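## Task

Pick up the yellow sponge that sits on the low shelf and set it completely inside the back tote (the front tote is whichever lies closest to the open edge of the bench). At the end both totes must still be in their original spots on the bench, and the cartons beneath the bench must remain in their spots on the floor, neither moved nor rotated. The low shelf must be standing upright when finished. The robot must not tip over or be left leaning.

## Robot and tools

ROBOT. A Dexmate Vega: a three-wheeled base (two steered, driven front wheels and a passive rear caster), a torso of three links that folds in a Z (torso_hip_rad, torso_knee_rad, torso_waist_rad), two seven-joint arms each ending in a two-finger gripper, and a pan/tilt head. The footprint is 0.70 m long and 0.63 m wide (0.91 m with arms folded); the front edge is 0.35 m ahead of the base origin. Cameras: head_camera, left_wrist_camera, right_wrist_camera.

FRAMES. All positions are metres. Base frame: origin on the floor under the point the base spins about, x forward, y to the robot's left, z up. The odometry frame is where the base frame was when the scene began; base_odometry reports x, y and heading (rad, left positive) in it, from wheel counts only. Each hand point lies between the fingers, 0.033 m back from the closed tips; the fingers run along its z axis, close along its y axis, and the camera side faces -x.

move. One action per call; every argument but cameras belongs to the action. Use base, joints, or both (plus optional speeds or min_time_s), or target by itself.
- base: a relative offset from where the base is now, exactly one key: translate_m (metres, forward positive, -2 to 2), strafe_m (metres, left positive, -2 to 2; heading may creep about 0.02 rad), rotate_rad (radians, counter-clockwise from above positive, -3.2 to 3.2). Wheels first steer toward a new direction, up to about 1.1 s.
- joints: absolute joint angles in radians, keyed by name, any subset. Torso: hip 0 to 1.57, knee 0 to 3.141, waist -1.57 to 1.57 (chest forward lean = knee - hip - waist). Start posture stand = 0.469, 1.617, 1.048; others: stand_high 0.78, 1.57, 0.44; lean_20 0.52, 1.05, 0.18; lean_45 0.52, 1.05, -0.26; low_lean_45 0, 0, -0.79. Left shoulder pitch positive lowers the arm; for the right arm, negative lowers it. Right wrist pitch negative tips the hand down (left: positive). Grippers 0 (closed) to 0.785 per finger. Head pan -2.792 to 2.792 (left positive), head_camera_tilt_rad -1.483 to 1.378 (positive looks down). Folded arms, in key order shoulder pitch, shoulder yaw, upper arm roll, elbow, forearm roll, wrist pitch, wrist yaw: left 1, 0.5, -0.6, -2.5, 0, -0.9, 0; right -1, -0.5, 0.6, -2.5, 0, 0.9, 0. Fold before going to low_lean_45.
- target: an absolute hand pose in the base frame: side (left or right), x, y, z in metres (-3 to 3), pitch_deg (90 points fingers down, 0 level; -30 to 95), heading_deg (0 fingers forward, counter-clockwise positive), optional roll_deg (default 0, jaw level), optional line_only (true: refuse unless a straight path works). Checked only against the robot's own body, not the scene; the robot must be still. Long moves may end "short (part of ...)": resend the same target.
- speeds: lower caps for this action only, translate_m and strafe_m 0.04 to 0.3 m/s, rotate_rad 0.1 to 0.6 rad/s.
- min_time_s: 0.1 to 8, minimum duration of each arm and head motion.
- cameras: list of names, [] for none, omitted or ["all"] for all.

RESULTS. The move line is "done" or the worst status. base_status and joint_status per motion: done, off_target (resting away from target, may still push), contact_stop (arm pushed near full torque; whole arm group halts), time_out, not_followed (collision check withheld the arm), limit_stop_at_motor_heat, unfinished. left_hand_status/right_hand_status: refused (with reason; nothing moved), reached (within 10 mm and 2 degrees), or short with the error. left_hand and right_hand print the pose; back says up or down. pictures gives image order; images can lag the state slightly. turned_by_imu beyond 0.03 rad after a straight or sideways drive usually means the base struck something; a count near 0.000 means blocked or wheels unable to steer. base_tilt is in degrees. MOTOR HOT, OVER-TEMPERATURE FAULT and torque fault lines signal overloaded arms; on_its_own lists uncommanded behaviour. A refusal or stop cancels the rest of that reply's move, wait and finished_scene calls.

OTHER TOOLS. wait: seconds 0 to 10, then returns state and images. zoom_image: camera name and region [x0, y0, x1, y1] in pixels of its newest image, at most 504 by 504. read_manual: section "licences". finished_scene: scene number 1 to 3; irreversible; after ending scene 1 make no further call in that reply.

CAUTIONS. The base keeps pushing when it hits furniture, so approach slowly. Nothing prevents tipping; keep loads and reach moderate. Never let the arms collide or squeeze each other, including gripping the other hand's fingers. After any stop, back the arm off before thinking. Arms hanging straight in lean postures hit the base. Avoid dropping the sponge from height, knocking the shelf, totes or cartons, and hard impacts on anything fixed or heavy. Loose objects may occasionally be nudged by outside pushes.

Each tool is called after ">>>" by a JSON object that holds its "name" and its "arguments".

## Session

>>> {"name": "move", "arguments": {"joints": {"head_pan_rad": 0.0, "head_camera_tilt_rad": 0.35}, "cameras": ["head_camera"]}}

>>> {"name": "move", "arguments": {"joints": {"head_pan_rad": -1.3, "head_camera_tilt_rad": 0.35}, "cameras": ["head_camera"]}}

>>> {"name": "move", "arguments": {"joints": {"head_pan_rad": -2.5, "head_camera_tilt_rad": 0.35}, "cameras": ["head_camera"]}}

Scene clock: 0.90 s.
Joint torques (N m): left_arm=[2.49 -2.43 -2.38 -3.36 0.17 -1.91 -0.2] | right_arm=[-4.28 -2.55 0.46 -3.75 0.14 3.14 -0.49]
move: done
base_odometry: x=+0.000 y=+0.000 heading=+0.000
turned_by_wheels: +0.000
turned_by_imu: +0.000
base_tilt: forward=+0.3 right=-0.8
base_status: not commanded
joint_positions: torso_hip_rad=+0.469 torso_knee_rad=+1.617 torso_waist_rad=+1.048 left_shoulder_pitch_rad=+2.212 left_shoulder_yaw_rad=-0.004 left_upper_arm_roll_rad=+0.010 left_elbow_rad=-1.116 left_forearm_roll_rad=+0.007 left_wrist_pitch_rad=-0.513 left_wrist_yaw_rad=-0.007 left_gripper_rad=+0.005 right_shoulder_pitch_rad=-2.198 right_shoulder_yaw_rad=-0.010 right_upper_arm_roll_rad=+0.000 right_elbow_rad=-1.087 right_forearm_roll_rad=+0.017 right_wrist_pitch_rad=+0.518 right_wrist_yaw_rad=+0.001 right_gripper_rad=+0.005 head_pan_rad=+0.000 head_tilt_rad=+0.000 head_camera_tilt_rad=+0.350
joint_status: all done
chest: x=-0.0112 y=+0.0000 z=+1.4155 quat_wxyz=(+0.999, +0.000, +0.050, +0.000) (m; base frame)
left_hand: x=+0.2007 y=+0.2167 z=+0.6140 quat_wxyz=(+0.429, +0.005, +0.903, -0.009) pitch_deg=+39.1 heading_deg=-1.5 roll_deg=-0.9 back=up (m; base frame)
right_hand: x=+0.1976 y=-0.2373 z=+0.6073 quat_wxyz=(+0.425, +0.004, +0.905, -0.002) pitch_deg=+39.7 heading_deg=-0.6 roll_deg=-0.1 back=up (m; base frame)
pictures: head_camera
Images, in order (width x height): head_camera 896x560.

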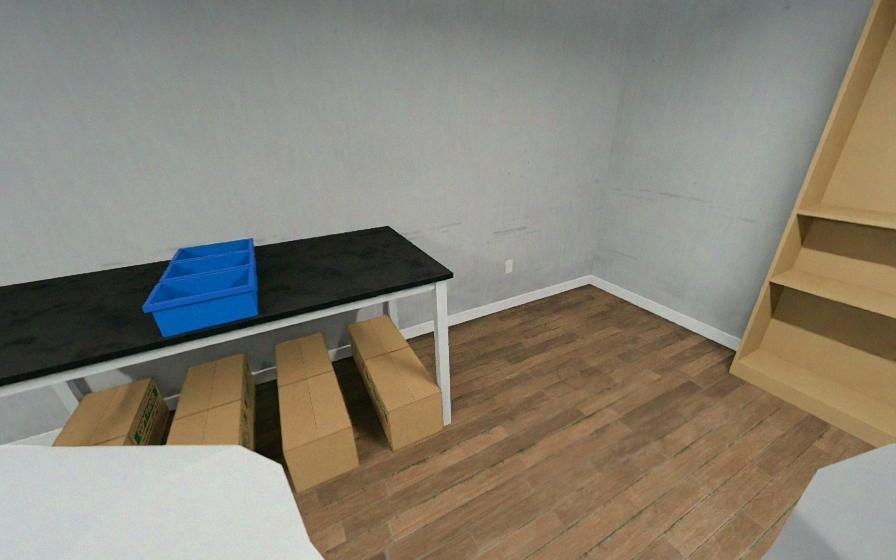

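Scene clock: 2.43 s.
Joint torques (N m): left_arm=[5.24 -0.02 -0.74 -4.87 0.45 -1.85 -0.33] | right_arm=[-4.61 -1.05 -0.04 -4.17 0.41 2.35 -0.45]
move: done
base_odometry: x=+0.000 y=+0.000 heading=+0.000
turned_by_wheels: +0.000
turned_by_imu: +0.000
base_tilt: forward=+0.2 right=-0.8
base_status: not commanded
joint_positions: torso_hip_rad=+0.469 torso_knee_rad=+1.617 torso_waist_rad=+1.048 left_shoulder_pitch_rad=+2.212 left_shoulder_yaw_rad=-0.004 left_upper_arm_roll_rad=+0.010 left_elbow_rad=-1.116 left_forearm_roll_rad=+0.007 left_wrist_pitch_rad=-0.513 left_wrist_yaw_rad=-0.007 left_gripper_rad=+0.005 right_shoulder_pitch_rad=-2.198 right_shoulder_yaw_rad=-0.010 right_upper_arm_roll_rad=+0.000 right_elbow_rad=-1.087 right_forearm_roll_rad=+0.017 right_wrist_pitch_rad=+0.518 right_wrist_yaw_rad=+0.001 right_gripper_rad=+0.005 head_pan_rad=-1.300 head_tilt_rad=+0.000 head_camera_tilt_rad=+0.350
joint_status: all done
chest: x=-0.0112 y=+0.0000 z=+1.4155 quat_wxyz=(+0.999, +0.000, +0.050, +0.000) (m; base frame)
left_hand: x=+0.2007 y=+0.2167 z=+0.6140 quat_wxyz=(+0.429, +0.005, +0.903, -0.009) pitch_deg=+39.1 heading_deg=-1.5 roll_deg=-0.9 back=up (m; base frame)
right_hand: x=+0.1976 y=-0.2373 z=+0.6073 quat_wxyz=(+0.425, +0.004, +0.905, -0.002) pitch_deg=+39.7 heading_deg=-0.6 roll_deg=-0.1 back=up (m; base frame)
pictures: head_camera
Images, in order (width x height): head_camera 896x560.

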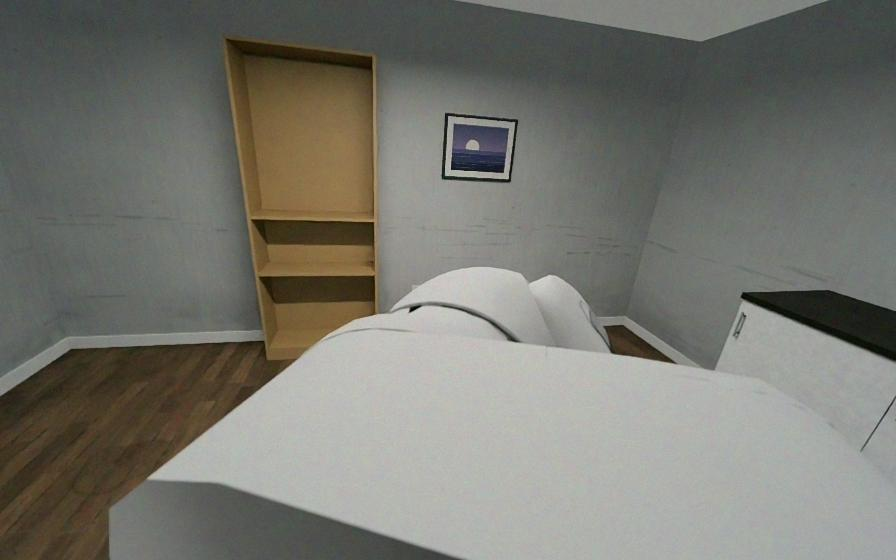

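Scene clock: 3.90 s.
Joint torques (N m): left_arm=[5.31 -0.83 -1.56 -3.09 -1.22 -0.52 0.04] | right_arm=[-4.93 0.47 -0.38 -5.78 0.72 1.33 -0.04]
move: done
base_odometry: x=+0.000 y=+0.000 heading=+0.000
turned_by_wheels: +0.000
turned_by_imu: +0.000
base_tilt: forward=+0.2 right=-0.8
base_status: not commanded
joint_positions: torso_hip_rad=+0.469 torso_knee_rad=+1.617 torso_waist_rad=+1.048 left_shoulder_pitch_rad=+2.212 left_shoulder_yaw_rad=-0.004 left_upper_arm_roll_rad=+0.010 left_elbow_rad=-1.116 left_forearm_roll_rad=+0.007 left_wrist_pitch_rad=-0.513 left_wrist_yaw_rad=-0.007 left_gripper_rad=+0.005 right_shoulder_pitch_rad=-2.198 right_shoulder_yaw_rad=-0.010 right_upper_arm_roll_rad=+0.000 right_elbow_rad=-1.087 right_forearm_roll_rad=+0.017 right_wrist_pitch_rad=+0.518 right_wrist_yaw_rad=+0.001 right_gripper_rad=+0.005 head_pan_rad=-2.500 head_tilt_rad=+0.000 head_camera_tilt_rad=+0.350
joint_status: all done
chest: x=-0.0112 y=+0.0000 z=+1.4155 quat_wxyz=(+0.999, +0.000, +0.050, +0.000) (m; base frame)
left_hand: x=+0.2007 y=+0.2167 z=+0.6140 quat_wxyz=(+0.429, +0.005, +0.903, -0.009) pitch_deg=+39.1 heading_deg=-1.5 roll_deg=-0.9 back=up (m; base frame)
right_hand: x=+0.1976 y=-0.2373 z=+0.6073 quat_wxyz=(+0.425, +0.004, +0.905, -0.002) pitch_deg=+39.7 heading_deg=-0.6 roll_deg=-0.1 back=up (m; base frame)
pictures: head_camera
Images, in order (width x height): head_camera 896x560.

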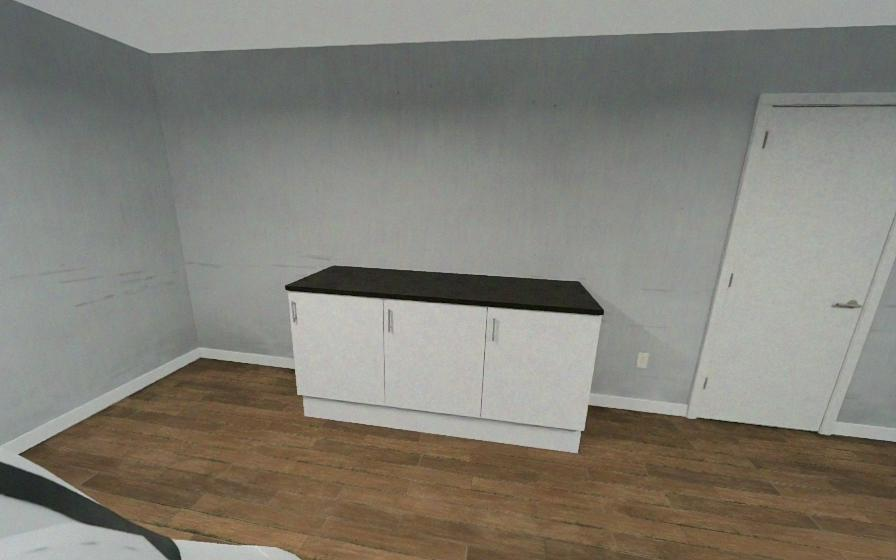

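>>> {"name": "move", "arguments": {"joints": {"head_pan_rad": 1.4, "head_camera_tilt_rad": 0.35}, "cameras": ["head_camera"]}}

>>> {"name": "move", "arguments": {"joints": {"head_pan_rad": 2.4, "left_shoulder_pitch_rad": 1, "left_shoulder_yaw_rad": 0.5, "left_upper_arm_roll_rad": -0.6, "left_elbow_rad": -2.5, "left_forearm_roll_rad": 0, "left_wrist_pitch_rad": -0.9, "left_wrist_yaw_rad": 0, "right_shoulder_pitch_rad": -1, "right_shoulder_yaw_rad": -0.5, "right_upper_arm_roll_rad": 0.6, "right_elbow_rad": -2.5, "right_forearm_roll_rad": 0, "right_wrist_pitch_rad": 0.9, "right_wrist_yaw_rad": 0}, "cameras": ["head_camera"]}}

Scene clock: 15.33 s.
Joint torques (N m): left_arm=[5.21 1.39 0.31 -5.48 -0.44 -1.61 -0.02] | right_arm=[-5.74 -1.91 -2.26 -5.09 0.32 2.54 -0.05]
move: done
base_odometry: x=+0.000 y=+0.000 heading=+0.000
turned_by_wheels: +0.000
turned_by_imu: +0.001
base_tilt: forward=+0.3 right=-0.8
base_status: not commanded
joint_positions: torso_hip_rad=+0.469 torso_knee_rad=+1.617 torso_waist_rad=+1.048 left_shoulder_pitch_rad=+2.212 left_shoulder_yaw_rad=-0.004 left_upper_arm_roll_rad=+0.010 left_elbow_rad=-1.116 left_forearm_roll_rad=+0.007 left_wrist_pitch_rad=-0.513 left_wrist_yaw_rad=-0.007 left_gripper_rad=+0.005 right_shoulder_pitch_rad=-2.198 right_shoulder_yaw_rad=-0.010 right_upper_arm_roll_rad=+0.000 right_elbow_rad=-1.087 right_forearm_roll_rad=+0.017 right_wrist_pitch_rad=+0.518 right_wrist_yaw_rad=+0.001 right_gripper_rad=+0.005 head_pan_rad=+1.400 head_tilt_rad=+0.000 head_camera_tilt_rad=+0.350
joint_status: all done
chest: x=-0.0112 y=+0.0000 z=+1.4155 quat_wxyz=(+0.999, +0.000, +0.050, +0.000) (m; base frame)
left_hand: x=+0.2007 y=+0.2167 z=+0.6140 quat_wxyz=(+0.429, +0.005, +0.903, -0.009) pitch_deg=+39.1 heading_deg=-1.5 roll_deg=-0.9 back=up (m; base frame)
right_hand: x=+0.1976 y=-0.2373 z=+0.6073 quat_wxyz=(+0.425, +0.004, +0.905, -0.002) pitch_deg=+39.7 heading_deg=-0.6 roll_deg=-0.1 back=up (m; base frame)
pictures: head_camera
Images, in order (width x height): head_camera 896x560.

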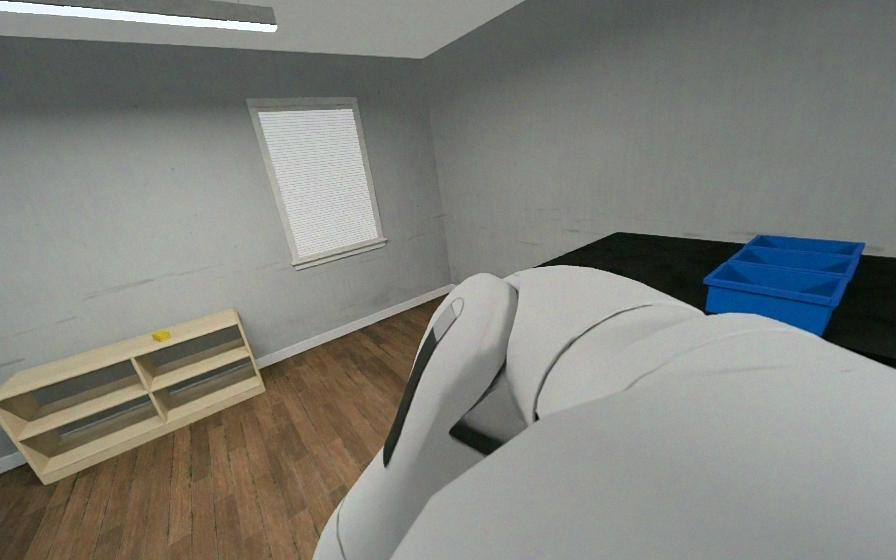

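Scene clock: 21.30 s.
Joint torques (N m): left_arm=[-18.37 7.26 -3.16 0.01 0.46 1.05 -0.12] | right_arm=[14.24 -9.69 3.91 -2.86 -0.38 -2.28 -0.47]
move: done
base_odometry: x=+0.000 y=+0.000 heading=+0.000
turned_by_wheels: +0.000
turned_by_imu: +0.001
base_tilt: forward=+0.2 right=-0.8
base_status: not commanded
joint_positions: torso_hip_rad=+0.469 torso_knee_rad=+1.617 torso_waist_rad=+1.048 left_shoulder_pitch_rad=+1.003 left_shoulder_yaw_rad=+0.499 left_upper_arm_roll_rad=-0.598 left_elbow_rad=-2.497 left_forearm_roll_rad=+0.000 left_wrist_pitch_rad=-0.899 left_wrist_yaw_rad=+0.000 left_gripper_rad=+0.005 right_shoulder_pitch_rad=-1.003 right_shoulder_yaw_rad=-0.498 right_upper_arm_roll_rad=+0.598 right_elbow_rad=-2.496 right_forearm_roll_rad=+0.000 right_wrist_pitch_rad=+0.899 right_wrist_yaw_rad=+0.000 right_gripper_rad=+0.005 head_pan_rad=+2.400 head_tilt_rad=+0.000 head_camera_tilt_rad=+0.350
joint_status: all done
chest: x=-0.0112 y=+0.0000 z=+1.4155 quat_wxyz=(+0.999, +0.000, +0.050, +0.000) (m; base frame)
left_hand: x=-0.0216 y=+0.1546 z=+1.7180 quat_wxyz=(+0.841, +0.204, -0.395, +0.309) pitch_deg=-37.2 heading_deg=-132.5 roll_deg=-7.1 back=down (m; base frame)
right_hand: x=-0.0211 y=-0.1551 z=+1.7183 quat_wxyz=(+0.841, -0.204, -0.395, -0.309) pitch_deg=-37.3 heading_deg=+132.5 roll_deg=+7.2 back=down (m; base frame)
pictures: head_camera
Images, in order (width x height): head_camera 896x560.

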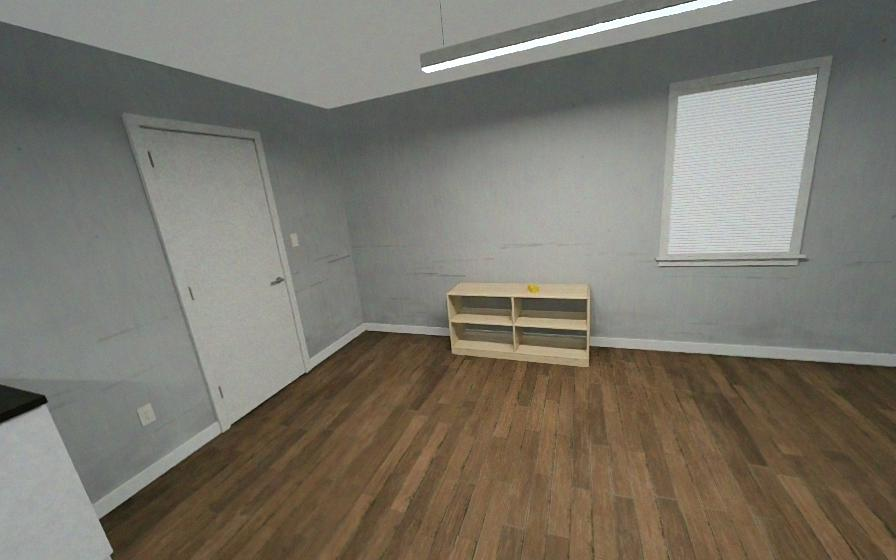

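>>> {"name": "move", "arguments": {"base": {"rotate_rad": 2.236}, "joints": {"head_pan_rad": 0, "head_camera_tilt_rad": 0.3}, "cameras": ["head_camera"]}}

>>> {"name": "move", "arguments": {"base": {"translate_m": 1.95}, "joints": {"torso_hip_rad": 0.52, "torso_knee_rad": 1.3, "torso_waist_rad": -0.1, "right_shoulder_pitch_rad": 0.685, "right_shoulder_yaw_rad": -0.477, "right_upper_arm_roll_rad": -1.685, "right_elbow_rad": -1.853, "right_forearm_roll_rad": -0.013, "right_wrist_pitch_rad": -0.946, "right_wrist_yaw_rad": 1.311, "right_gripper_rad": 0.5, "head_camera_tilt_rad": 0.1}, "min_time_s": 7.2, "cameras": []}}

>>> {"name": "move", "arguments": {"base": {"rotate_rad": -0.16}, "cameras": ["head_camera", "right_wrist_camera"]}}

Scene clock: 59.77 s.
Joint torques (N m): left_arm=[-17.12 6.17 -3.63 1.5 0.32 1.42 -0.12] | right_arm=[16.36 -7.98 2.92 -3.27 0.02 -2.03 -0.1]
move: done
base_odometry: x=+0.002 y=+0.000 heading=+2.239
turned_by_wheels: +2.239
turned_by_imu: +2.225
base_tilt: forward=+0.2 right=-0.8
base_status: done
joint_positions: torso_hip_rad=+0.469 torso_knee_rad=+1.617 torso_waist_rad=+1.048 left_shoulder_pitch_rad=+1.000 left_shoulder_yaw_rad=+0.500 left_upper_arm_roll_rad=-0.600 left_elbow_rad=-2.500 left_forearm_roll_rad=+0.000 left_wrist_pitch_rad=-0.900 left_wrist_yaw_rad=+0.000 left_gripper_rad=+0.005 right_shoulder_pitch_rad=-1.000 right_shoulder_yaw_rad=-0.500 right_upper_arm_roll_rad=+0.600 right_elbow_rad=-2.500 right_forearm_roll_rad=+0.000 right_wrist_pitch_rad=+0.900 right_wrist_yaw_rad=+0.000 right_gripper_rad=+0.005 head_pan_rad=+0.000 head_tilt_rad=+0.000 head_camera_tilt_rad=+0.300
joint_status: all done
chest: x=-0.0112 y=+0.0000 z=+1.4155 quat_wxyz=(+0.999, +0.000, +0.050, +0.000) (m; base frame)
left_hand: x=-0.0238 y=+0.1533 z=+1.7167 quat_wxyz=(+0.839, +0.205, -0.398, +0.310) pitch_deg=-36.8 heading_deg=-132.5 roll_deg=-6.9 back=down (m; base frame)
right_hand: x=-0.0238 y=-0.1535 z=+1.7168 quat_wxyz=(+0.839, -0.205, -0.398, -0.310) pitch_deg=-36.8 heading_deg=+132.5 roll_deg=+7.0 back=down (m; base frame)
pictures: head_camera
Images, in order (width x height): head_camera 896x560.

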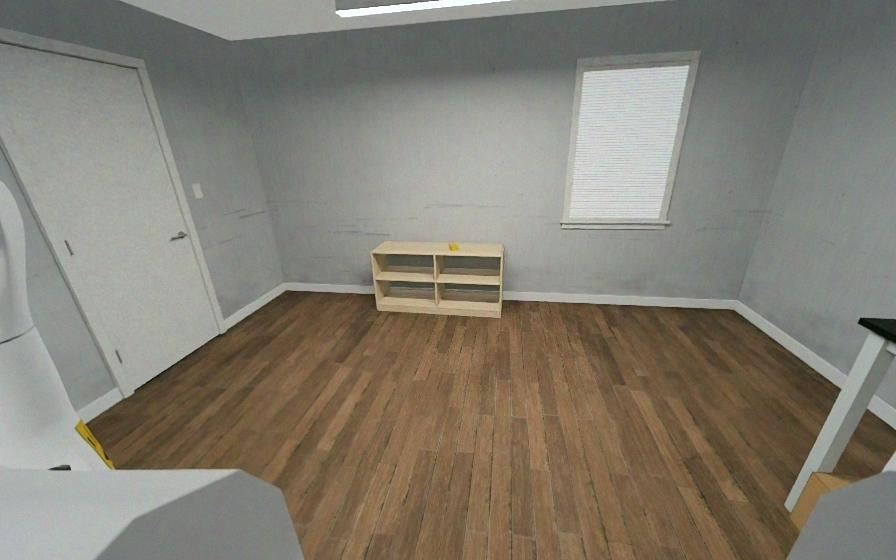

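Scene clock: 68.47 s.
Joint torques (N m): left_arm=[-10.26 7.94 -2.71 -3.96 -1.9 0.99 0.28] | right_arm=[23.87 2.21 2.48 3.18 -0.37 1.31 -0.02]
move: done
base_odometry: x=-1.209 y=+1.528 heading=+2.240
turned_by_wheels: +0.001
turned_by_imu: +0.017
base_tilt: forward=+0.3 right=-0.8
base_status: done
joint_positions: torso_hip_rad=+0.520 torso_knee_rad=+1.300 torso_waist_rad=-0.100 left_shoulder_pitch_rad=+1.000 left_shoulder_yaw_rad=+0.500 left_upper_arm_roll_rad=-0.600 left_elbow_rad=-2.500 left_forearm_roll_rad=+0.000 left_wrist_pitch_rad=-0.900 left_wrist_yaw_rad=+0.000 left_gripper_rad=+0.005 right_shoulder_pitch_rad=+0.682 right_shoulder_yaw_rad=-0.477 right_upper_arm_roll_rad=-1.681 right_elbow_rad=-1.855 right_forearm_roll_rad=-0.013 right_wrist_pitch_rad=-0.943 right_wrist_yaw_rad=+1.309 right_gripper_rad=+0.500 head_pan_rad=+0.000 head_tilt_rad=+0.000 head_camera_tilt_rad=+0.100
joint_status: all done
chest: x=+0.1526 y=+0.0000 z=+1.2560 quat_wxyz=(+0.905, +0.000, +0.426, +0.000) (m; base frame)
left_hand: x=+0.3555 y=+0.1533 z=+1.4790 quat_wxyz=(+0.927, +0.307, -0.049, +0.209) pitch_deg=-53.8 heading_deg=-86.5 roll_deg=-68.2 back=down (m; base frame)
right_hand: x=+0.5995 y=-0.0171 z=+0.7807 quat_wxyz=(+0.005, -0.845, +0.534, +0.002) pitch_deg=+89.4 heading_deg=+83.5 roll_deg=-31.9 (m; base frame)
pictures: none
No camera images: "cameras" was empty.

Scene clock: 70.87 s.
Joint torques (N m): left_arm=[-12.31 5.13 -3.65 -6.05 -1.52 0.54 0.47] | right_arm=[23.95 -0.35 2.42 1.12 -0.66 0.06 -0.01]
move: done
base_odometry: x=-1.209 y=+1.528 heading=+2.080
turned_by_wheels: -0.160
turned_by_imu: -0.157
base_tilt: forward=+0.2 right=-0.8
base_status: done
joint_positions: torso_hip_rad=+0.520 torso_knee_rad=+1.300 torso_waist_rad=-0.100 left_shoulder_pitch_rad=+1.000 left_shoulder_yaw_rad=+0.500 left_upper_arm_roll_rad=-0.600 left_elbow_rad=-2.500 left_forearm_roll_rad=+0.000 left_wrist_pitch_rad=-0.900 left_wrist_yaw_rad=+0.000 left_gripper_rad=+0.005 right_shoulder_pitch_rad=+0.685 right_shoulder_yaw_rad=-0.477 right_upper_arm_roll_rad=-1.685 right_elbow_rad=-1.853 right_forearm_roll_rad=-0.013 right_wrist_pitch_rad=-0.946 right_wrist_yaw_rad=+1.311 right_gripper_rad=+0.500 head_pan_rad=+0.000 head_tilt_rad=+0.000 head_camera_tilt_rad=+0.100
joint_status: not commanded
chest: x=+0.1526 y=+0.0000 z=+1.2560 quat_wxyz=(+0.905, +0.000, +0.426, +0.000) (m; base frame)
left_hand: x=+0.3555 y=+0.1533 z=+1.4791 quat_wxyz=(+0.927, +0.307, -0.049, +0.209) pitch_deg=-53.8 heading_deg=-86.5 roll_deg=-68.2 back=down (m; base frame)
right_hand: x=+0.5998 y=-0.0192 z=+0.7806 quat_wxyz=(+0.003, -0.845, +0.536, +0.001) pitch_deg=+89.6 heading_deg=+115.2 roll_deg=+0.0 (m; base frame)
pictures: head_camera, right_wrist_camera
Images, in order (width x height): head_camera 896x560, right_wrist_camera 672x420.

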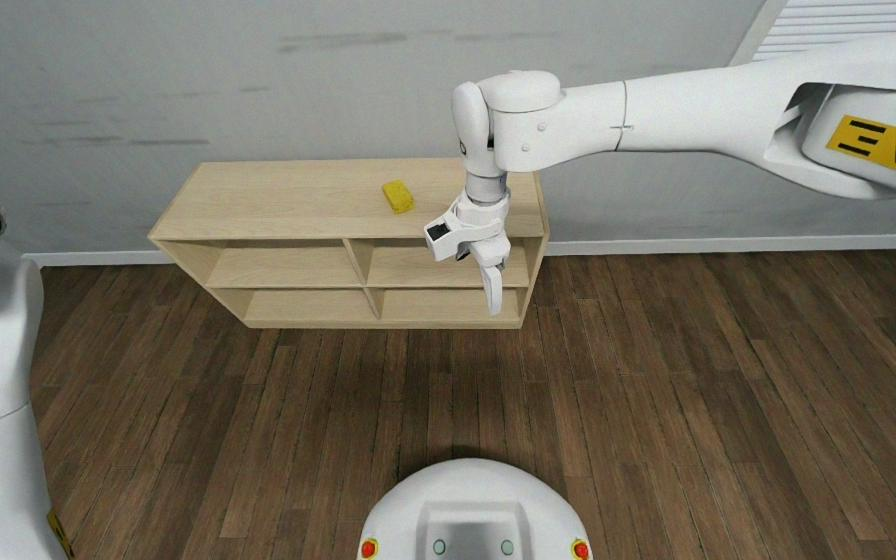

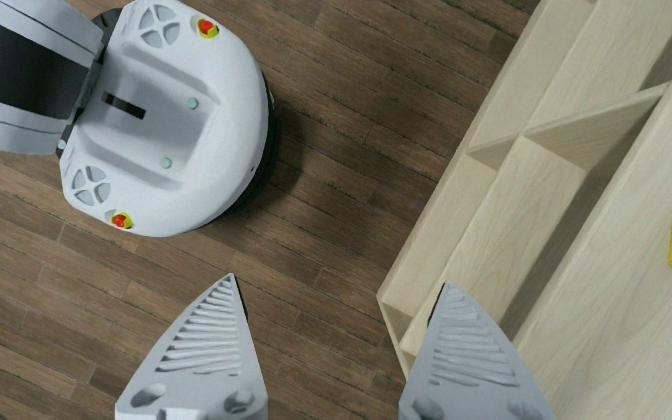

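>>> {"name": "move", "arguments": {"base": {"rotate_rad": 0.186}, "cameras": []}}

>>> {"name": "move", "arguments": {"base": {"translate_m": 0.417}, "cameras": ["head_camera", "right_wrist_camera"]}}

>>> {"name": "zoom_image", "arguments": {"camera": "right_wrist_camera", "region": [240, 130, 440, 310]}}

Scene clock: 85.90 s.
Joint torques (N m): left_arm=[-11.52 7.06 -3.72 -5.49 -1.52 0.44 0.98] | right_arm=[24.53 0.84 4.08 0.73 -0.48 0.25 0.06]
move: done
base_odometry: x=-1.209 y=+1.528 heading=+2.266
turned_by_wheels: +0.186
turned_by_imu: +0.184
base_tilt: forward=+0.3 right=-0.8
base_status: done
joint_positions: torso_hip_rad=+0.520 torso_knee_rad=+1.300 torso_waist_rad=-0.100 left_shoulder_pitch_rad=+1.000 left_shoulder_yaw_rad=+0.500 left_upper_arm_roll_rad=-0.600 left_elbow_rad=-2.500 left_forearm_roll_rad=+0.000 left_wrist_pitch_rad=-0.900 left_wrist_yaw_rad=+0.000 left_gripper_rad=+0.005 right_shoulder_pitch_rad=+0.685 right_shoulder_yaw_rad=-0.477 right_upper_arm_roll_rad=-1.685 right_elbow_rad=-1.853 right_forearm_roll_rad=-0.013 right_wrist_pitch_rad=-0.946 right_wrist_yaw_rad=+1.311 right_gripper_rad=+0.500 head_pan_rad=+0.000 head_tilt_rad=+0.000 head_camera_tilt_rad=+0.100
joint_status: not commanded
chest: x=+0.1526 y=+0.0000 z=+1.2560 quat_wxyz=(+0.905, +0.000, +0.426, +0.000) (m; base frame)
left_hand: x=+0.3555 y=+0.1533 z=+1.4791 quat_wxyz=(+0.927, +0.307, -0.049, +0.209) pitch_deg=-53.8 heading_deg=-86.5 roll_deg=-68.2 back=down (m; base frame)
right_hand: x=+0.5998 y=-0.0193 z=+0.7806 quat_wxyz=(+0.003, -0.844, +0.536, +0.001) pitch_deg=+89.6 heading_deg=+115.2 roll_deg=+0.0 (m; base frame)
pictures: none
No camera images: "cameras" was empty.

Scene clock: 89.17 s.
Joint torques (N m): left_arm=[-9.25 5.09 -3.74 -3.79 -1.44 -0.47 0.52] | right_arm=[25.4 0.66 2.6 0.41 -1.17 0.49 0.34]
move: done
base_odometry: x=-1.476 y=+1.848 heading=+2.267
turned_by_wheels: +0.001
turned_by_imu: +0.004
base_tilt: forward=+0.2 right=-0.8
base_status: done
joint_positions: torso_hip_rad=+0.520 torso_knee_rad=+1.300 torso_waist_rad=-0.100 left_shoulder_pitch_rad=+1.000 left_shoulder_yaw_rad=+0.500 left_upper_arm_roll_rad=-0.600 left_elbow_rad=-2.500 left_forearm_roll_rad=+0.000 left_wrist_pitch_rad=-0.900 left_wrist_yaw_rad=+0.000 left_gripper_rad=+0.005 right_shoulder_pitch_rad=+0.685 right_shoulder_yaw_rad=-0.477 right_upper_arm_roll_rad=-1.685 right_elbow_rad=-1.853 right_forearm_roll_rad=-0.013 right_wrist_pitch_rad=-0.946 right_wrist_yaw_rad=+1.311 right_gripper_rad=+0.500 head_pan_rad=+0.000 head_tilt_rad=+0.000 head_camera_tilt_rad=+0.100
joint_status: not commanded
chest: x=+0.1526 y=+0.0000 z=+1.2560 quat_wxyz=(+0.905, +0.000, +0.426, +0.000) (m; base frame)
left_hand: x=+0.3555 y=+0.1533 z=+1.4790 quat_wxyz=(+0.927, +0.307, -0.049, +0.209) pitch_deg=-53.8 heading_deg=-86.5 roll_deg=-68.2 back=down (m; base frame)
right_hand: x=+0.5998 y=-0.0193 z=+0.7806 quat_wxyz=(+0.003, -0.844, +0.536, +0.001) pitch_deg=+89.6 heading_deg=+115.2 roll_deg=+0.0 (m; base frame)
pictures: head_camera, right_wrist_camera
Images, in order (width x height): head_camera 896x560, right_wrist_camera 672x420.

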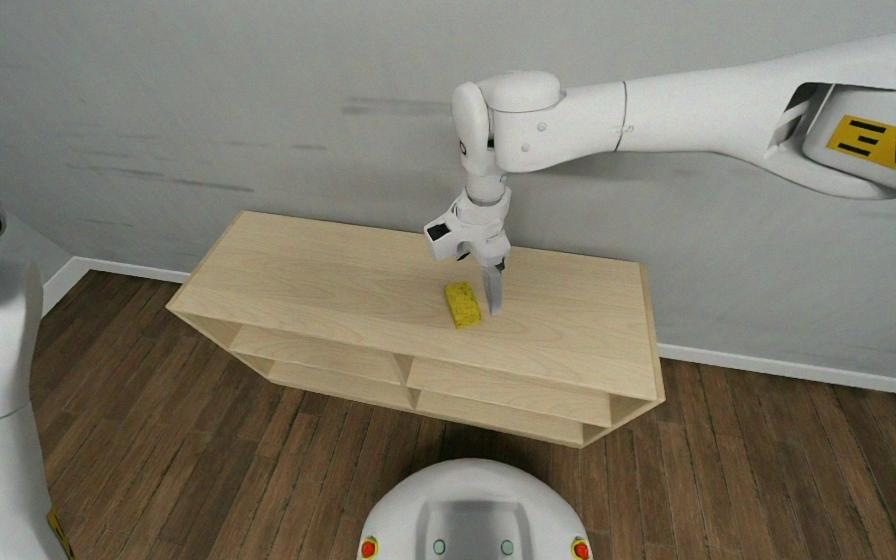

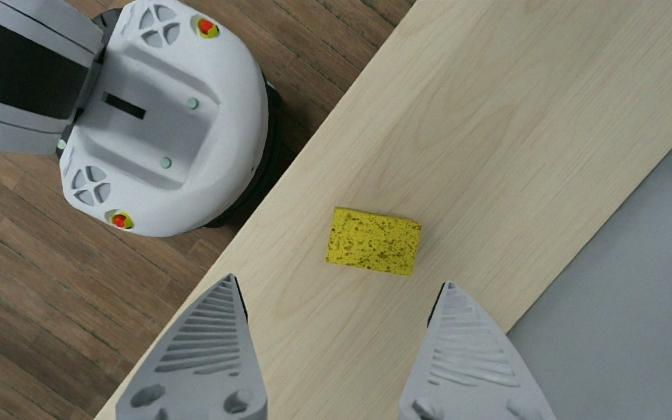

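Scaled by 2.520 from the camera's 672x420 image, which has a finer 960x600 frame.

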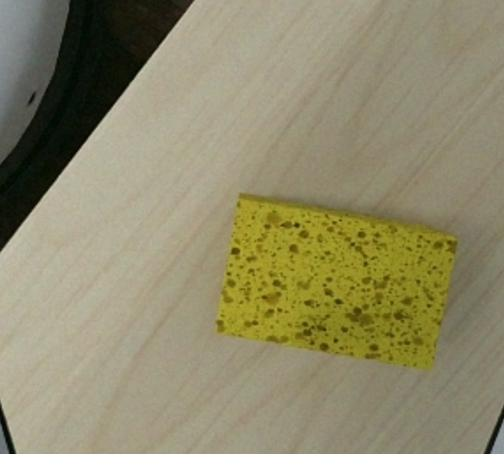

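>>> {"name": "move", "arguments": {"target": {"side": "right", "x": 0.63, "y": 0.0, "z": 0.70, "pitch_deg": 90, "heading_deg": 15, "line_only": true}, "cameras": ["head_camera", "right_wrist_camera"]}}

Scene clock: 126.50 s.
Joint torques (N m): left_arm=[-9.86 4.37 -4.96 -5.77 -0.05 -0.11 0.6] | right_arm=[10.24 4.62 1.96 4.66 -0.17 -0.3 -0.24]
move: done
base_odometry: x=-1.476 y=+1.848 heading=+2.267
turned_by_wheels: +0.000
turned_by_imu: +0.002
base_tilt: forward=+0.2 right=-0.8
base_status: not commanded
joint_positions: torso_hip_rad=+0.520 torso_knee_rad=+1.300 torso_waist_rad=-0.100 left_shoulder_pitch_rad=+1.000 left_shoulder_yaw_rad=+0.500 left_upper_arm_roll_rad=-0.600 left_elbow_rad=-2.500 left_forearm_roll_rad=+0.000 left_wrist_pitch_rad=-0.900 left_wrist_yaw_rad=+0.000 left_gripper_rad=+0.005 right_shoulder_pitch_rad=+0.713 right_shoulder_yaw_rad=-0.219 right_upper_arm_roll_rad=-1.895 right_elbow_rad=-1.153 right_forearm_roll_rad=-0.435 right_wrist_pitch_rad=+0.781 right_wrist_yaw_rad=+0.998 right_gripper_rad=+0.500 head_pan_rad=+0.000 head_tilt_rad=+0.000 head_camera_tilt_rad=+0.100
joint_status: not commanded
chest: x=+0.1526 y=+0.0000 z=+1.2560 quat_wxyz=(+0.905, +0.000, +0.426, +0.000) (m; base frame)
left_hand: x=+0.3555 y=+0.1533 z=+1.4790 quat_wxyz=(+0.927, +0.307, -0.049, +0.209) pitch_deg=-53.8 heading_deg=-86.5 roll_deg=-68.2 back=down (m; base frame)
right_hand: x=+0.6302 y=+0.0003 z=+0.7005 quat_wxyz=(+0.000, -0.992, -0.129, +0.000) pitch_deg=+89.9 heading_deg=-165.2 roll_deg=+0.0 (m; base frame)
right_hand_status: reached (straight line, planned for 5.7 s): 1 mm and 0.2 deg off.
pictures: head_camera, right_wrist_camera
Images, in order (width x height): head_camera 896x560, right_wrist_camera 672x420.

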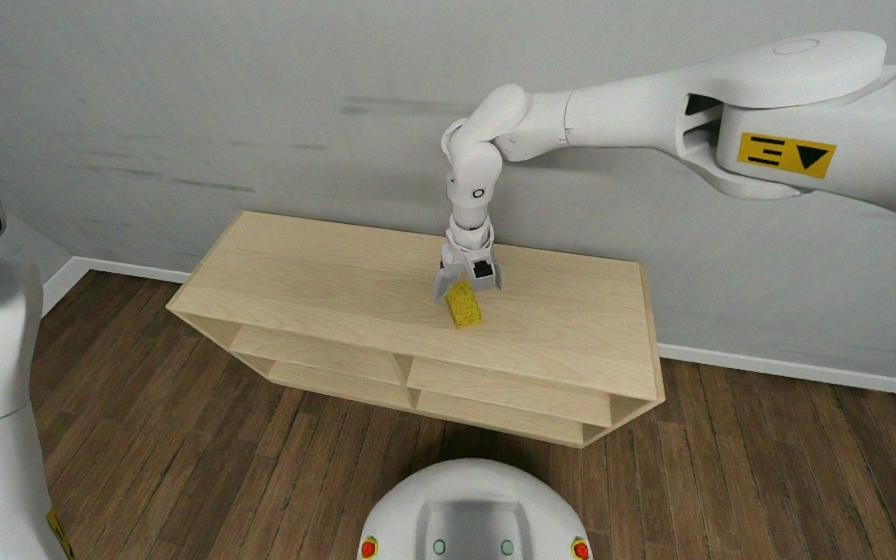

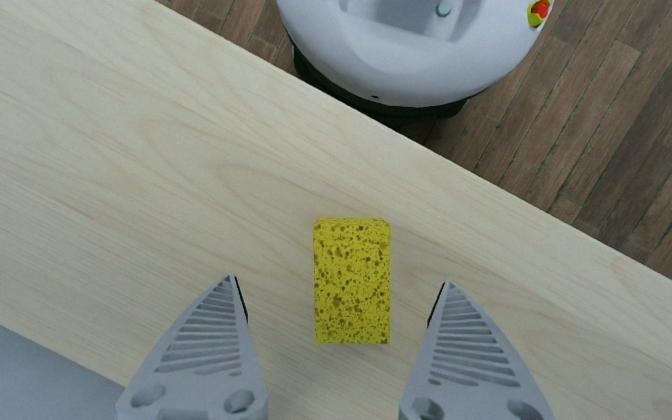

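>>> {"name": "move", "arguments": {"target": {"side": "right", "x": 0.628, "y": 0.009, "z": 0.634, "pitch_deg": 90, "heading_deg": 15, "line_only": true}, "cameras": ["right_wrist_camera"]}}

>>> {"name": "move", "arguments": {"joints": {"right_gripper_rad": 0.16}, "cameras": []}}

>>> {"name": "move", "arguments": {"target": {"side": "right", "x": 0.628, "y": 0.009, "z": 0.74, "pitch_deg": 90, "heading_deg": 15, "line_only": true}, "cameras": ["right_wrist_camera"]}}

Scene clock: 150.13 s.
Joint torques (N m): left_arm=[-13.57 6.42 -6.17 -4.97 -1.8 -0.01 0.5] | right_arm=[10.35 2.65 0.08 4.09 -0.18 0.98 -0.35]
move: done
base_odometry: x=-1.476 y=+1.848 heading=+2.267
turned_by_wheels: +0.000
turned_by_imu: +0.001
base_tilt: forward=+0.2 right=-0.8
base_status: not commanded
joint_positions: torso_hip_rad=+0.520 torso_knee_rad=+1.300 torso_waist_rad=-0.100 left_shoulder_pitch_rad=+1.000 left_shoulder_yaw_rad=+0.500 left_upper_arm_roll_rad=-0.600 left_elbow_rad=-2.500 left_forearm_roll_rad=+0.000 left_wrist_pitch_rad=-0.900 left_wrist_yaw_rad=+0.000 left_gripper_rad=+0.005 right_shoulder_pitch_rad=+0.594 right_shoulder_yaw_rad=-0.082 right_upper_arm_roll_rad=-1.930 right_elbow_rad=-0.904 right_forearm_roll_rad=-0.576 right_wrist_pitch_rad=+0.816 right_wrist_yaw_rad=+0.841 right_gripper_rad=+0.500 head_pan_rad=+0.000 head_tilt_rad=+0.000 head_camera_tilt_rad=+0.100
joint_status: not commanded
chest: x=+0.1526 y=+0.0000 z=+1.2560 quat_wxyz=(+0.905, +0.000, +0.426, +0.000) (m; base frame)
left_hand: x=+0.3555 y=+0.1533 z=+1.4790 quat_wxyz=(+0.927, +0.307, -0.049, +0.209) pitch_deg=-53.8 heading_deg=-86.5 roll_deg=-68.2 back=down (m; base frame)
right_hand: x=+0.6282 y=+0.0091 z=+0.6351 quat_wxyz=(+0.000, -0.991, -0.130, +0.000) pitch_deg=+90.0 heading_deg=-165.0 roll_deg=+0.0 (m; base frame)
right_hand_status: reached (straight line, planned for 1.1 s): 1 mm and 0.0 deg off.
pictures: right_wrist_camera
Images, in order (width x height): right_wrist_camera 672x420.

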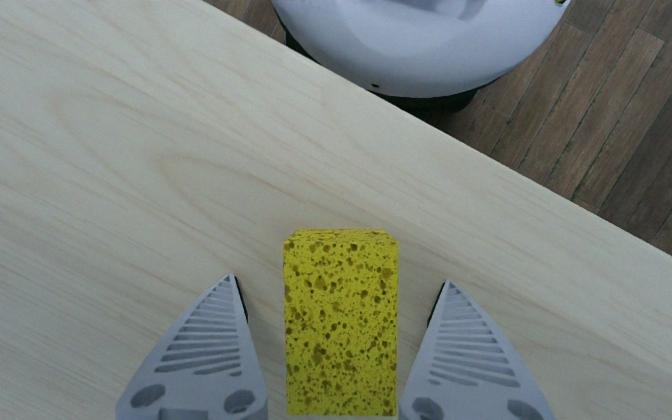

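Scene clock: 151.13 s.
Joint torques (N m): left_arm=[-10.06 5.44 -7.88 -3.58 -0.57 0.97 0.5] | right_arm=[-9.52 -1.78 -1.57 5.43 -1.36 -0.87 1.32]
move: done
base_odometry: x=-1.476 y=+1.848 heading=+2.267
turned_by_wheels: +0.000
turned_by_imu: +0.000
base_tilt: forward=+0.3 right=-0.8
base_status: not commanded
joint_positions: torso_hip_rad=+0.520 torso_knee_rad=+1.300 torso_waist_rad=-0.099 left_shoulder_pitch_rad=+1.000 left_shoulder_yaw_rad=+0.500 left_upper_arm_roll_rad=-0.600 left_elbow_rad=-2.500 left_forearm_roll_rad=+0.000 left_wrist_pitch_rad=-0.900 left_wrist_yaw_rad=+0.000 left_gripper_rad=+0.005 right_shoulder_pitch_rad=+0.594 right_shoulder_yaw_rad=-0.080 right_upper_arm_roll_rad=-1.930 right_elbow_rad=-0.900 right_forearm_roll_rad=-0.577 right_wrist_pitch_rad=+0.817 right_wrist_yaw_rad=+0.839 right_gripper_rad=+0.161 head_pan_rad=+0.000 head_tilt_rad=+0.000 head_camera_tilt_rad=+0.100
joint_status: all done
chest: x=+0.1518 y=+0.0000 z=+1.2563 quat_wxyz=(+0.905, +0.000, +0.425, +0.000) (m; base frame)
left_hand: x=+0.3543 y=+0.1533 z=+1.4797 quat_wxyz=(+0.927, +0.307, -0.050, +0.209) pitch_deg=-53.8 heading_deg=-86.6 roll_deg=-68.0 back=down (m; base frame)
right_hand: x=+0.6284 y=+0.0098 z=+0.6360 quat_wxyz=(+0.001, -0.991, -0.130, -0.001) pitch_deg=+89.9 heading_deg=-165.0 roll_deg=+0.0 (m; base frame)
pictures: none
No camera images: "cameras" was empty.

Scene clock: 153.70 s.
Joint torques (N m): left_arm=[-12.32 5.54 -5.02 -3.54 -0.47 -0.14 0.38] | right_arm=[26.64 -0.73 10.15 -5.02 0.39 -0.17 0.17]
move: done
base_odometry: x=-1.476 y=+1.848 heading=+2.267
turned_by_wheels: +0.000
turned_by_imu: +0.000
base_tilt: forward=+0.3 right=-0.8
base_status: not commanded
joint_positions: torso_hip_rad=+0.520 torso_knee_rad=+1.300 torso_waist_rad=-0.100 left_shoulder_pitch_rad=+1.000 left_shoulder_yaw_rad=+0.500 left_upper_arm_roll_rad=-0.600 left_elbow_rad=-2.500 left_forearm_roll_rad=+0.000 left_wrist_pitch_rad=-0.900 left_wrist_yaw_rad=+0.000 left_gripper_rad=+0.005 right_shoulder_pitch_rad=+0.761 right_shoulder_yaw_rad=-0.238 right_upper_arm_roll_rad=-1.861 right_elbow_rad=-1.218 right_forearm_roll_rad=-0.350 right_wrist_pitch_rad=+0.775 right_wrist_yaw_rad=+1.090 right_gripper_rad=+0.160 head_pan_rad=+0.000 head_tilt_rad=+0.000 head_camera_tilt_rad=+0.100
joint_status: not commanded
chest: x=+0.1525 y=+0.0000 z=+1.2560 quat_wxyz=(+0.905, +0.000, +0.426, +0.000) (m; base frame)
left_hand: x=+0.3553 y=+0.1533 z=+1.4791 quat_wxyz=(+0.927, +0.307, -0.050, +0.209) pitch_deg=-53.8 heading_deg=-86.5 roll_deg=-68.2 back=down (m; base frame)
right_hand: x=+0.6281 y=+0.0089 z=+0.7374 quat_wxyz=(+0.000, -0.991, -0.130, +0.001) pitch_deg=+89.9 heading_deg=-165.0 roll_deg=+0.0 (m; base frame)
right_hand_status: reached (straight line, planned for 1.3 s): 3 mm and 0.1 deg off.
pictures: right_wrist_camera
Images, in order (width x height): right_wrist_camera 672x420.

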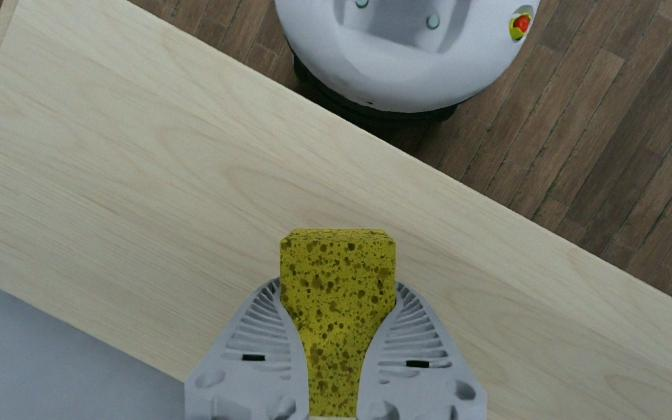

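>>> {"name": "move", "arguments": {"base": {"translate_m": -0.45}, "cameras": []}}

>>> {"name": "move", "arguments": {"base": {"rotate_rad": 0.327}, "cameras": []}}

>>> {"name": "move", "arguments": {"base": {"translate_m": -1.778}, "joints": {"torso_hip_rad": 0.469, "torso_knee_rad": 1.617, "torso_waist_rad": 0.4, "head_camera_tilt_rad": 0.1, "right_shoulder_pitch_rad": 1.386, "right_shoulder_yaw_rad": -0.469, "right_upper_arm_roll_rad": -2.109, "right_elbow_rad": -1.39, "right_forearm_roll_rad": 2.803, "right_wrist_pitch_rad": -0.535, "right_wrist_yaw_rad": -0.896}, "min_time_s": 8, "cameras": []}}

>>> {"name": "move", "arguments": {"base": {"rotate_rad": -2.084}, "cameras": ["head_camera", "right_wrist_camera"]}}

Scene clock: 169.20 s.
Joint torques (N m): left_arm=[-12.23 4.71 -7 -5.23 -0.81 0.51 0.97] | right_arm=[27.58 -1.35 10.04 -4.12 0.43 0.21 0]
move: done
base_odometry: x=-1.187 y=+1.504 heading=+2.269
turned_by_wheels: +0.001
turned_by_imu: -0.001
base_tilt: forward=+0.3 right=-0.8
base_status: done
joint_positions: torso_hip_rad=+0.520 torso_knee_rad=+1.300 torso_waist_rad=-0.100 left_shoulder_pitch_rad=+1.000 left_shoulder_yaw_rad=+0.500 left_upper_arm_roll_rad=-0.600 left_elbow_rad=-2.500 left_forearm_roll_rad=+0.000 left_wrist_pitch_rad=-0.900 left_wrist_yaw_rad=+0.000 left_gripper_rad=+0.005 right_shoulder_pitch_rad=+0.763 right_shoulder_yaw_rad=-0.240 right_upper_arm_roll_rad=-1.860 right_elbow_rad=-1.222 right_forearm_roll_rad=-0.347 right_wrist_pitch_rad=+0.775 right_wrist_yaw_rad=+1.093 right_gripper_rad=+0.160 head_pan_rad=+0.000 head_tilt_rad=+0.000 head_camera_tilt_rad=+0.100
joint_status: not commanded
chest: x=+0.1526 y=+0.0000 z=+1.2560 quat_wxyz=(+0.905, +0.000, +0.426, +0.000) (m; base frame)
left_hand: x=+0.3554 y=+0.1533 z=+1.4791 quat_wxyz=(+0.927, +0.307, -0.049, +0.209) pitch_deg=-53.8 heading_deg=-86.5 roll_deg=-68.2 back=down (m; base frame)
right_hand: x=+0.6280 y=+0.0088 z=+0.7387 quat_wxyz=(+0.000, -0.991, -0.130, +0.001) pitch_deg=+89.9 heading_deg=-165.0 roll_deg=+0.0 (m; base frame)
pictures: none
No camera images: "cameras" was empty.

Scene clock: 171.23 s.
Joint torques (N m): left_arm=[-13.28 6.4 -3.28 -3.5 -0.97 1.32 0.62] | right_arm=[24.8 0.24 8.55 -4.03 0.42 0.04 0.09]
move: done
base_odometry: x=-1.187 y=+1.504 heading=+2.596
turned_by_wheels: +0.327
turned_by_imu: +0.326
base_tilt: forward=+0.2 right=-0.8
base_status: done
joint_positions: torso_hip_rad=+0.520 torso_knee_rad=+1.300 torso_waist_rad=-0.100 left_shoulder_pitch_rad=+1.000 left_shoulder_yaw_rad=+0.500 left_upper_arm_roll_rad=-0.600 left_elbow_rad=-2.500 left_forearm_roll_rad=+0.000 left_wrist_pitch_rad=-0.900 left_wrist_yaw_rad=+0.000 left_gripper_rad=+0.005 right_shoulder_pitch_rad=+0.763 right_shoulder_yaw_rad=-0.240 right_upper_arm_roll_rad=-1.860 right_elbow_rad=-1.222 right_forearm_roll_rad=-0.347 right_wrist_pitch_rad=+0.775 right_wrist_yaw_rad=+1.093 right_gripper_rad=+0.160 head_pan_rad=+0.000 head_tilt_rad=+0.000 head_camera_tilt_rad=+0.100
joint_status: not commanded
chest: x=+0.1526 y=+0.0000 z=+1.2560 quat_wxyz=(+0.905, +0.000, +0.426, +0.000) (m; base frame)
left_hand: x=+0.3554 y=+0.1533 z=+1.4791 quat_wxyz=(+0.927, +0.307, -0.049, +0.209) pitch_deg=-53.8 heading_deg=-86.5 roll_deg=-68.2 back=down (m; base frame)
right_hand: x=+0.6280 y=+0.0088 z=+0.7387 quat_wxyz=(+0.000, -0.991, -0.130, +0.001) pitch_deg=+89.9 heading_deg=-165.0 roll_deg=+0.0 (m; base frame)
pictures: none
No camera images: "cameras" was empty.

Scene clock: 182.63 s.
Joint torques (N m): left_arm=[-11.22 7.19 -3.62 -3.11 -0.31 1.09 0.72] | right_arm=[26.43 -2.8 0.82 -0.64 -0.48 1.04 -0.26]
move: done
base_odometry: x=+0.335 y=+0.584 heading=+2.597
turned_by_wheels: +0.001
turned_by_imu: -0.008
base_tilt: forward=+0.3 right=-0.7
base_status: done
joint_positions: torso_hip_rad=+0.469 torso_knee_rad=+1.617 torso_waist_rad=+0.400 left_shoulder_pitch_rad=+1.000 left_shoulder_yaw_rad=+0.500 left_upper_arm_roll_rad=-0.600 left_elbow_rad=-2.500 left_forearm_roll_rad=+0.000 left_wrist_pitch_rad=-0.900 left_wrist_yaw_rad=+0.000 left_gripper_rad=+0.005 right_shoulder_pitch_rad=+1.385 right_shoulder_yaw_rad=-0.469 right_upper_arm_roll_rad=-2.108 right_elbow_rad=-1.389 right_forearm_roll_rad=+2.800 right_wrist_pitch_rad=-0.533 right_wrist_yaw_rad=-0.893 right_gripper_rad=+0.160 head_pan_rad=+0.000 head_tilt_rad=+0.000 head_camera_tilt_rad=+0.100
joint_status: all done
chest: x=+0.2626 y=+0.0000 z=+1.3332 quat_wxyz=(+0.931, +0.000, +0.365, +0.000) (m; base frame)
left_hand: x=+0.4343 y=+0.1533 z=+1.5810 quat_wxyz=(+0.922, +0.293, -0.111, +0.228) pitch_deg=-53.5 heading_deg=-96.8 roll_deg=-55.4 back=down (m; base frame)
right_hand: x=+1.0017 y=-0.0992 z=+1.2006 quat_wxyz=(+0.345, -0.001, +0.939, +0.000) pitch_deg=+49.7 heading_deg=+0.1 roll_deg=+0.0 back=up (m; base frame)
pictures: none
No camera images: "cameras" was empty.

Scene clock: 187.70 s.
Joint torques (N m): left_arm=[-10.79 4.56 -3.39 -3.43 -1.97 1.23 0.35] | right_arm=[26.95 -0.67 3.85 2.4 -0.17 0.8 -0.31]
move: done
base_odometry: x=+0.333 y=+0.586 heading=+0.509
turned_by_wheels: -2.088
turned_by_imu: -2.069
base_tilt: forward=+0.3 right=-0.8
base_status: done
joint_positions: torso_hip_rad=+0.469 torso_knee_rad=+1.617 torso_waist_rad=+0.400 left_shoulder_pitch_rad=+1.000 left_shoulder_yaw_rad=+0.500 left_upper_arm_roll_rad=-0.600 left_elbow_rad=-2.500 left_forearm_roll_rad=+0.000 left_wrist_pitch_rad=-0.900 left_wrist_yaw_rad=+0.000 left_gripper_rad=+0.005 right_shoulder_pitch_rad=+1.386 right_shoulder_yaw_rad=-0.469 right_upper_arm_roll_rad=-2.109 right_elbow_rad=-1.390 right_forearm_roll_rad=+2.803 right_wrist_pitch_rad=-0.535 right_wrist_yaw_rad=-0.896 right_gripper_rad=+0.160 head_pan_rad=+0.000 head_tilt_rad=+0.000 head_camera_tilt_rad=+0.100
joint_status: not commanded
chest: x=+0.2627 y=+0.0000 z=+1.3331 quat_wxyz=(+0.931, +0.000, +0.365, +0.000) (m; base frame)
left_hand: x=+0.4344 y=+0.1533 z=+1.5810 quat_wxyz=(+0.922, +0.293, -0.111, +0.228) pitch_deg=-53.5 heading_deg=-96.8 roll_deg=-55.4 back=down (m; base frame)
right_hand: x=+1.0008 y=-0.0997 z=+1.2002 quat_wxyz=(+0.343, +0.000, +0.939, +0.000) pitch_deg=+49.8 heading_deg=+0.0 roll_deg=+0.0 back=up (m; base frame)
pictures: head_camera, right_wrist_camera
Images, in order (width x height): head_camera 896x560, right_wrist_camera 672x420.

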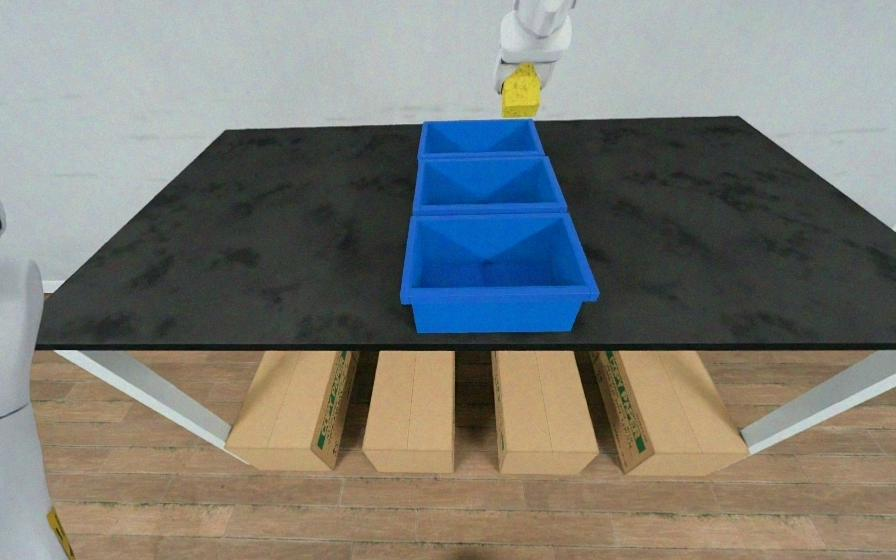

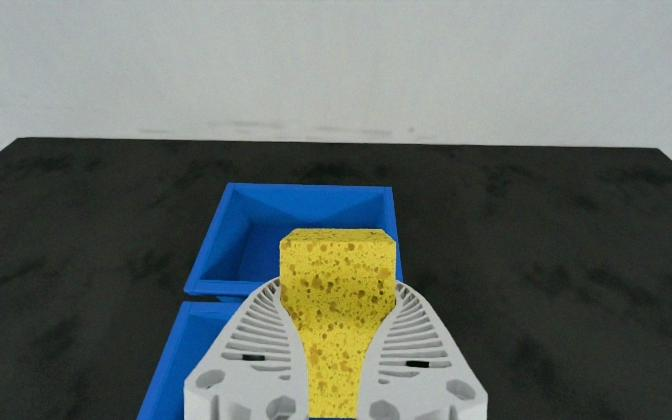

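>>> {"name": "move", "arguments": {"base": {"translate_m": 0.19}, "speeds": {"translate_m": 0.2}, "cameras": []}}

>>> {"name": "move", "arguments": {"target": {"side": "right", "x": 0.98, "y": -0.048, "z": 1.09, "pitch_deg": 50, "heading_deg": 0, "line_only": true}, "cameras": ["head_camera", "right_wrist_camera"]}}

Scene clock: 205.33 s.
Joint torques (N m): left_arm=[-13.37 4.79 -5.26 -3.47 -0.68 -0.04 0.39] | right_arm=[27.61 -0.42 2.41 0.78 -0.45 2.53 -0.21]
move: done
base_odometry: x=+0.499 y=+0.678 heading=+0.508
turned_by_wheels: -0.001
turned_by_imu: +0.000
base_tilt: forward=+0.3 right=-0.8
base_status: done
joint_positions: torso_hip_rad=+0.469 torso_knee_rad=+1.617 torso_waist_rad=+0.400 left_shoulder_pitch_rad=+1.000 left_shoulder_yaw_rad=+0.500 left_upper_arm_roll_rad=-0.600 left_elbow_rad=-2.500 left_forearm_roll_rad=+0.000 left_wrist_pitch_rad=-0.900 left_wrist_yaw_rad=+0.000 left_gripper_rad=+0.005 right_shoulder_pitch_rad=+1.386 right_shoulder_yaw_rad=-0.469 right_upper_arm_roll_rad=-2.109 right_elbow_rad=-1.390 right_forearm_roll_rad=+2.803 right_wrist_pitch_rad=-0.535 right_wrist_yaw_rad=-0.896 right_gripper_rad=+0.160 head_pan_rad=+0.000 head_tilt_rad=+0.000 head_camera_tilt_rad=+0.100
joint_status: not commanded
chest: x=+0.2627 y=+0.0000 z=+1.3331 quat_wxyz=(+0.931, +0.000, +0.365, +0.000) (m; base frame)
left_hand: x=+0.4344 y=+0.1533 z=+1.5810 quat_wxyz=(+0.922, +0.293, -0.111, +0.228) pitch_deg=-53.5 heading_deg=-96.8 roll_deg=-55.4 back=down (m; base frame)
right_hand: x=+1.0008 y=-0.0997 z=+1.2001 quat_wxyz=(+0.343, +0.000, +0.939, +0.000) pitch_deg=+49.8 heading_deg=+0.0 roll_deg=+0.0 back=up (m; base frame)
pictures: none
No camera images: "cameras" was empty.

Scene clock: 207.93 s.
Joint torques (N m): left_arm=[-11.92 4.08 -3.13 -3.82 -1.43 -0.1 0.5] | right_arm=[12.01 -0.23 4.39 1.14 -0.82 1.69 -0.35]
move: done
base_odometry: x=+0.499 y=+0.678 heading=+0.508
turned_by_wheels: +0.000
turned_by_imu: +0.000
base_tilt: forward=+0.3 right=-0.8
base_status: not commanded
joint_positions: torso_hip_rad=+0.469 torso_knee_rad=+1.617 torso_waist_rad=+0.400 left_shoulder_pitch_rad=+1.000 left_shoulder_yaw_rad=+0.500 left_upper_arm_roll_rad=-0.600 left_elbow_rad=-2.500 left_forearm_roll_rad=+0.000 left_wrist_pitch_rad=-0.900 left_wrist_yaw_rad=+0.000 left_gripper_rad=+0.005 right_shoulder_pitch_rad=+1.243 right_shoulder_yaw_rad=-0.412 right_upper_arm_roll_rad=-2.142 right_elbow_rad=-1.583 right_forearm_roll_rad=+2.741 right_wrist_pitch_rad=-0.210 right_wrist_yaw_rad=-0.917 right_gripper_rad=+0.160 head_pan_rad=+0.000 head_tilt_rad=+0.000 head_camera_tilt_rad=+0.100
joint_status: not commanded
chest: x=+0.2627 y=+0.0000 z=+1.3331 quat_wxyz=(+0.931, +0.000, +0.365, +0.000) (m; base frame)
left_hand: x=+0.4344 y=+0.1533 z=+1.5810 quat_wxyz=(+0.922, +0.293, -0.111, +0.228) pitch_deg=-53.5 heading_deg=-96.8 roll_deg=-55.4 back=down (m; base frame)
right_hand: x=+0.9805 y=-0.0485 z=+1.0917 quat_wxyz=(+0.342, +0.000, +0.940, +0.000) pitch_deg=+50.0 heading_deg=+0.0 roll_deg=+0.0 back=up (m; base frame)
right_hand_status: reached (straight line, planned for 1.4 s): 2 mm and 0.0 deg off.
pictures: head_camera, right_wrist_camera
Images, in order (width x height): head_camera 896x560, right_wrist_camera 672x420.

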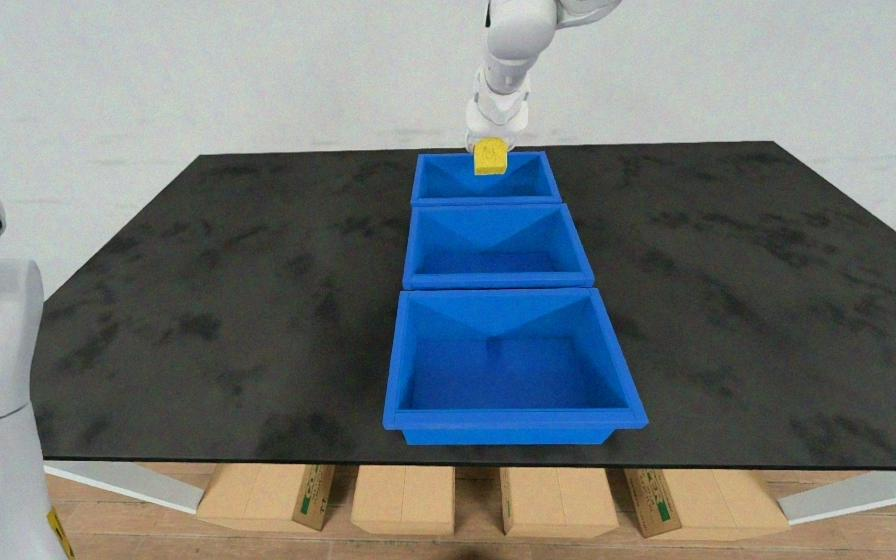

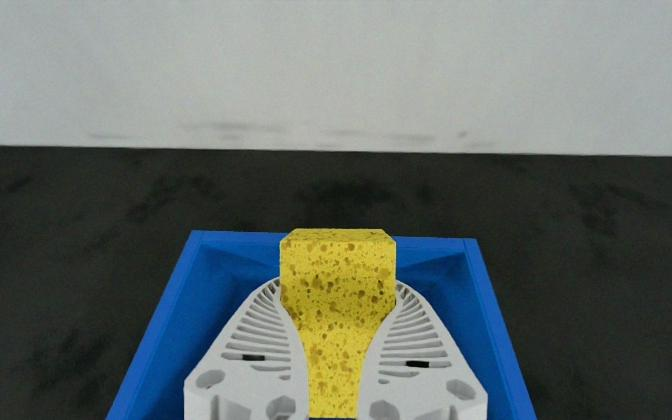

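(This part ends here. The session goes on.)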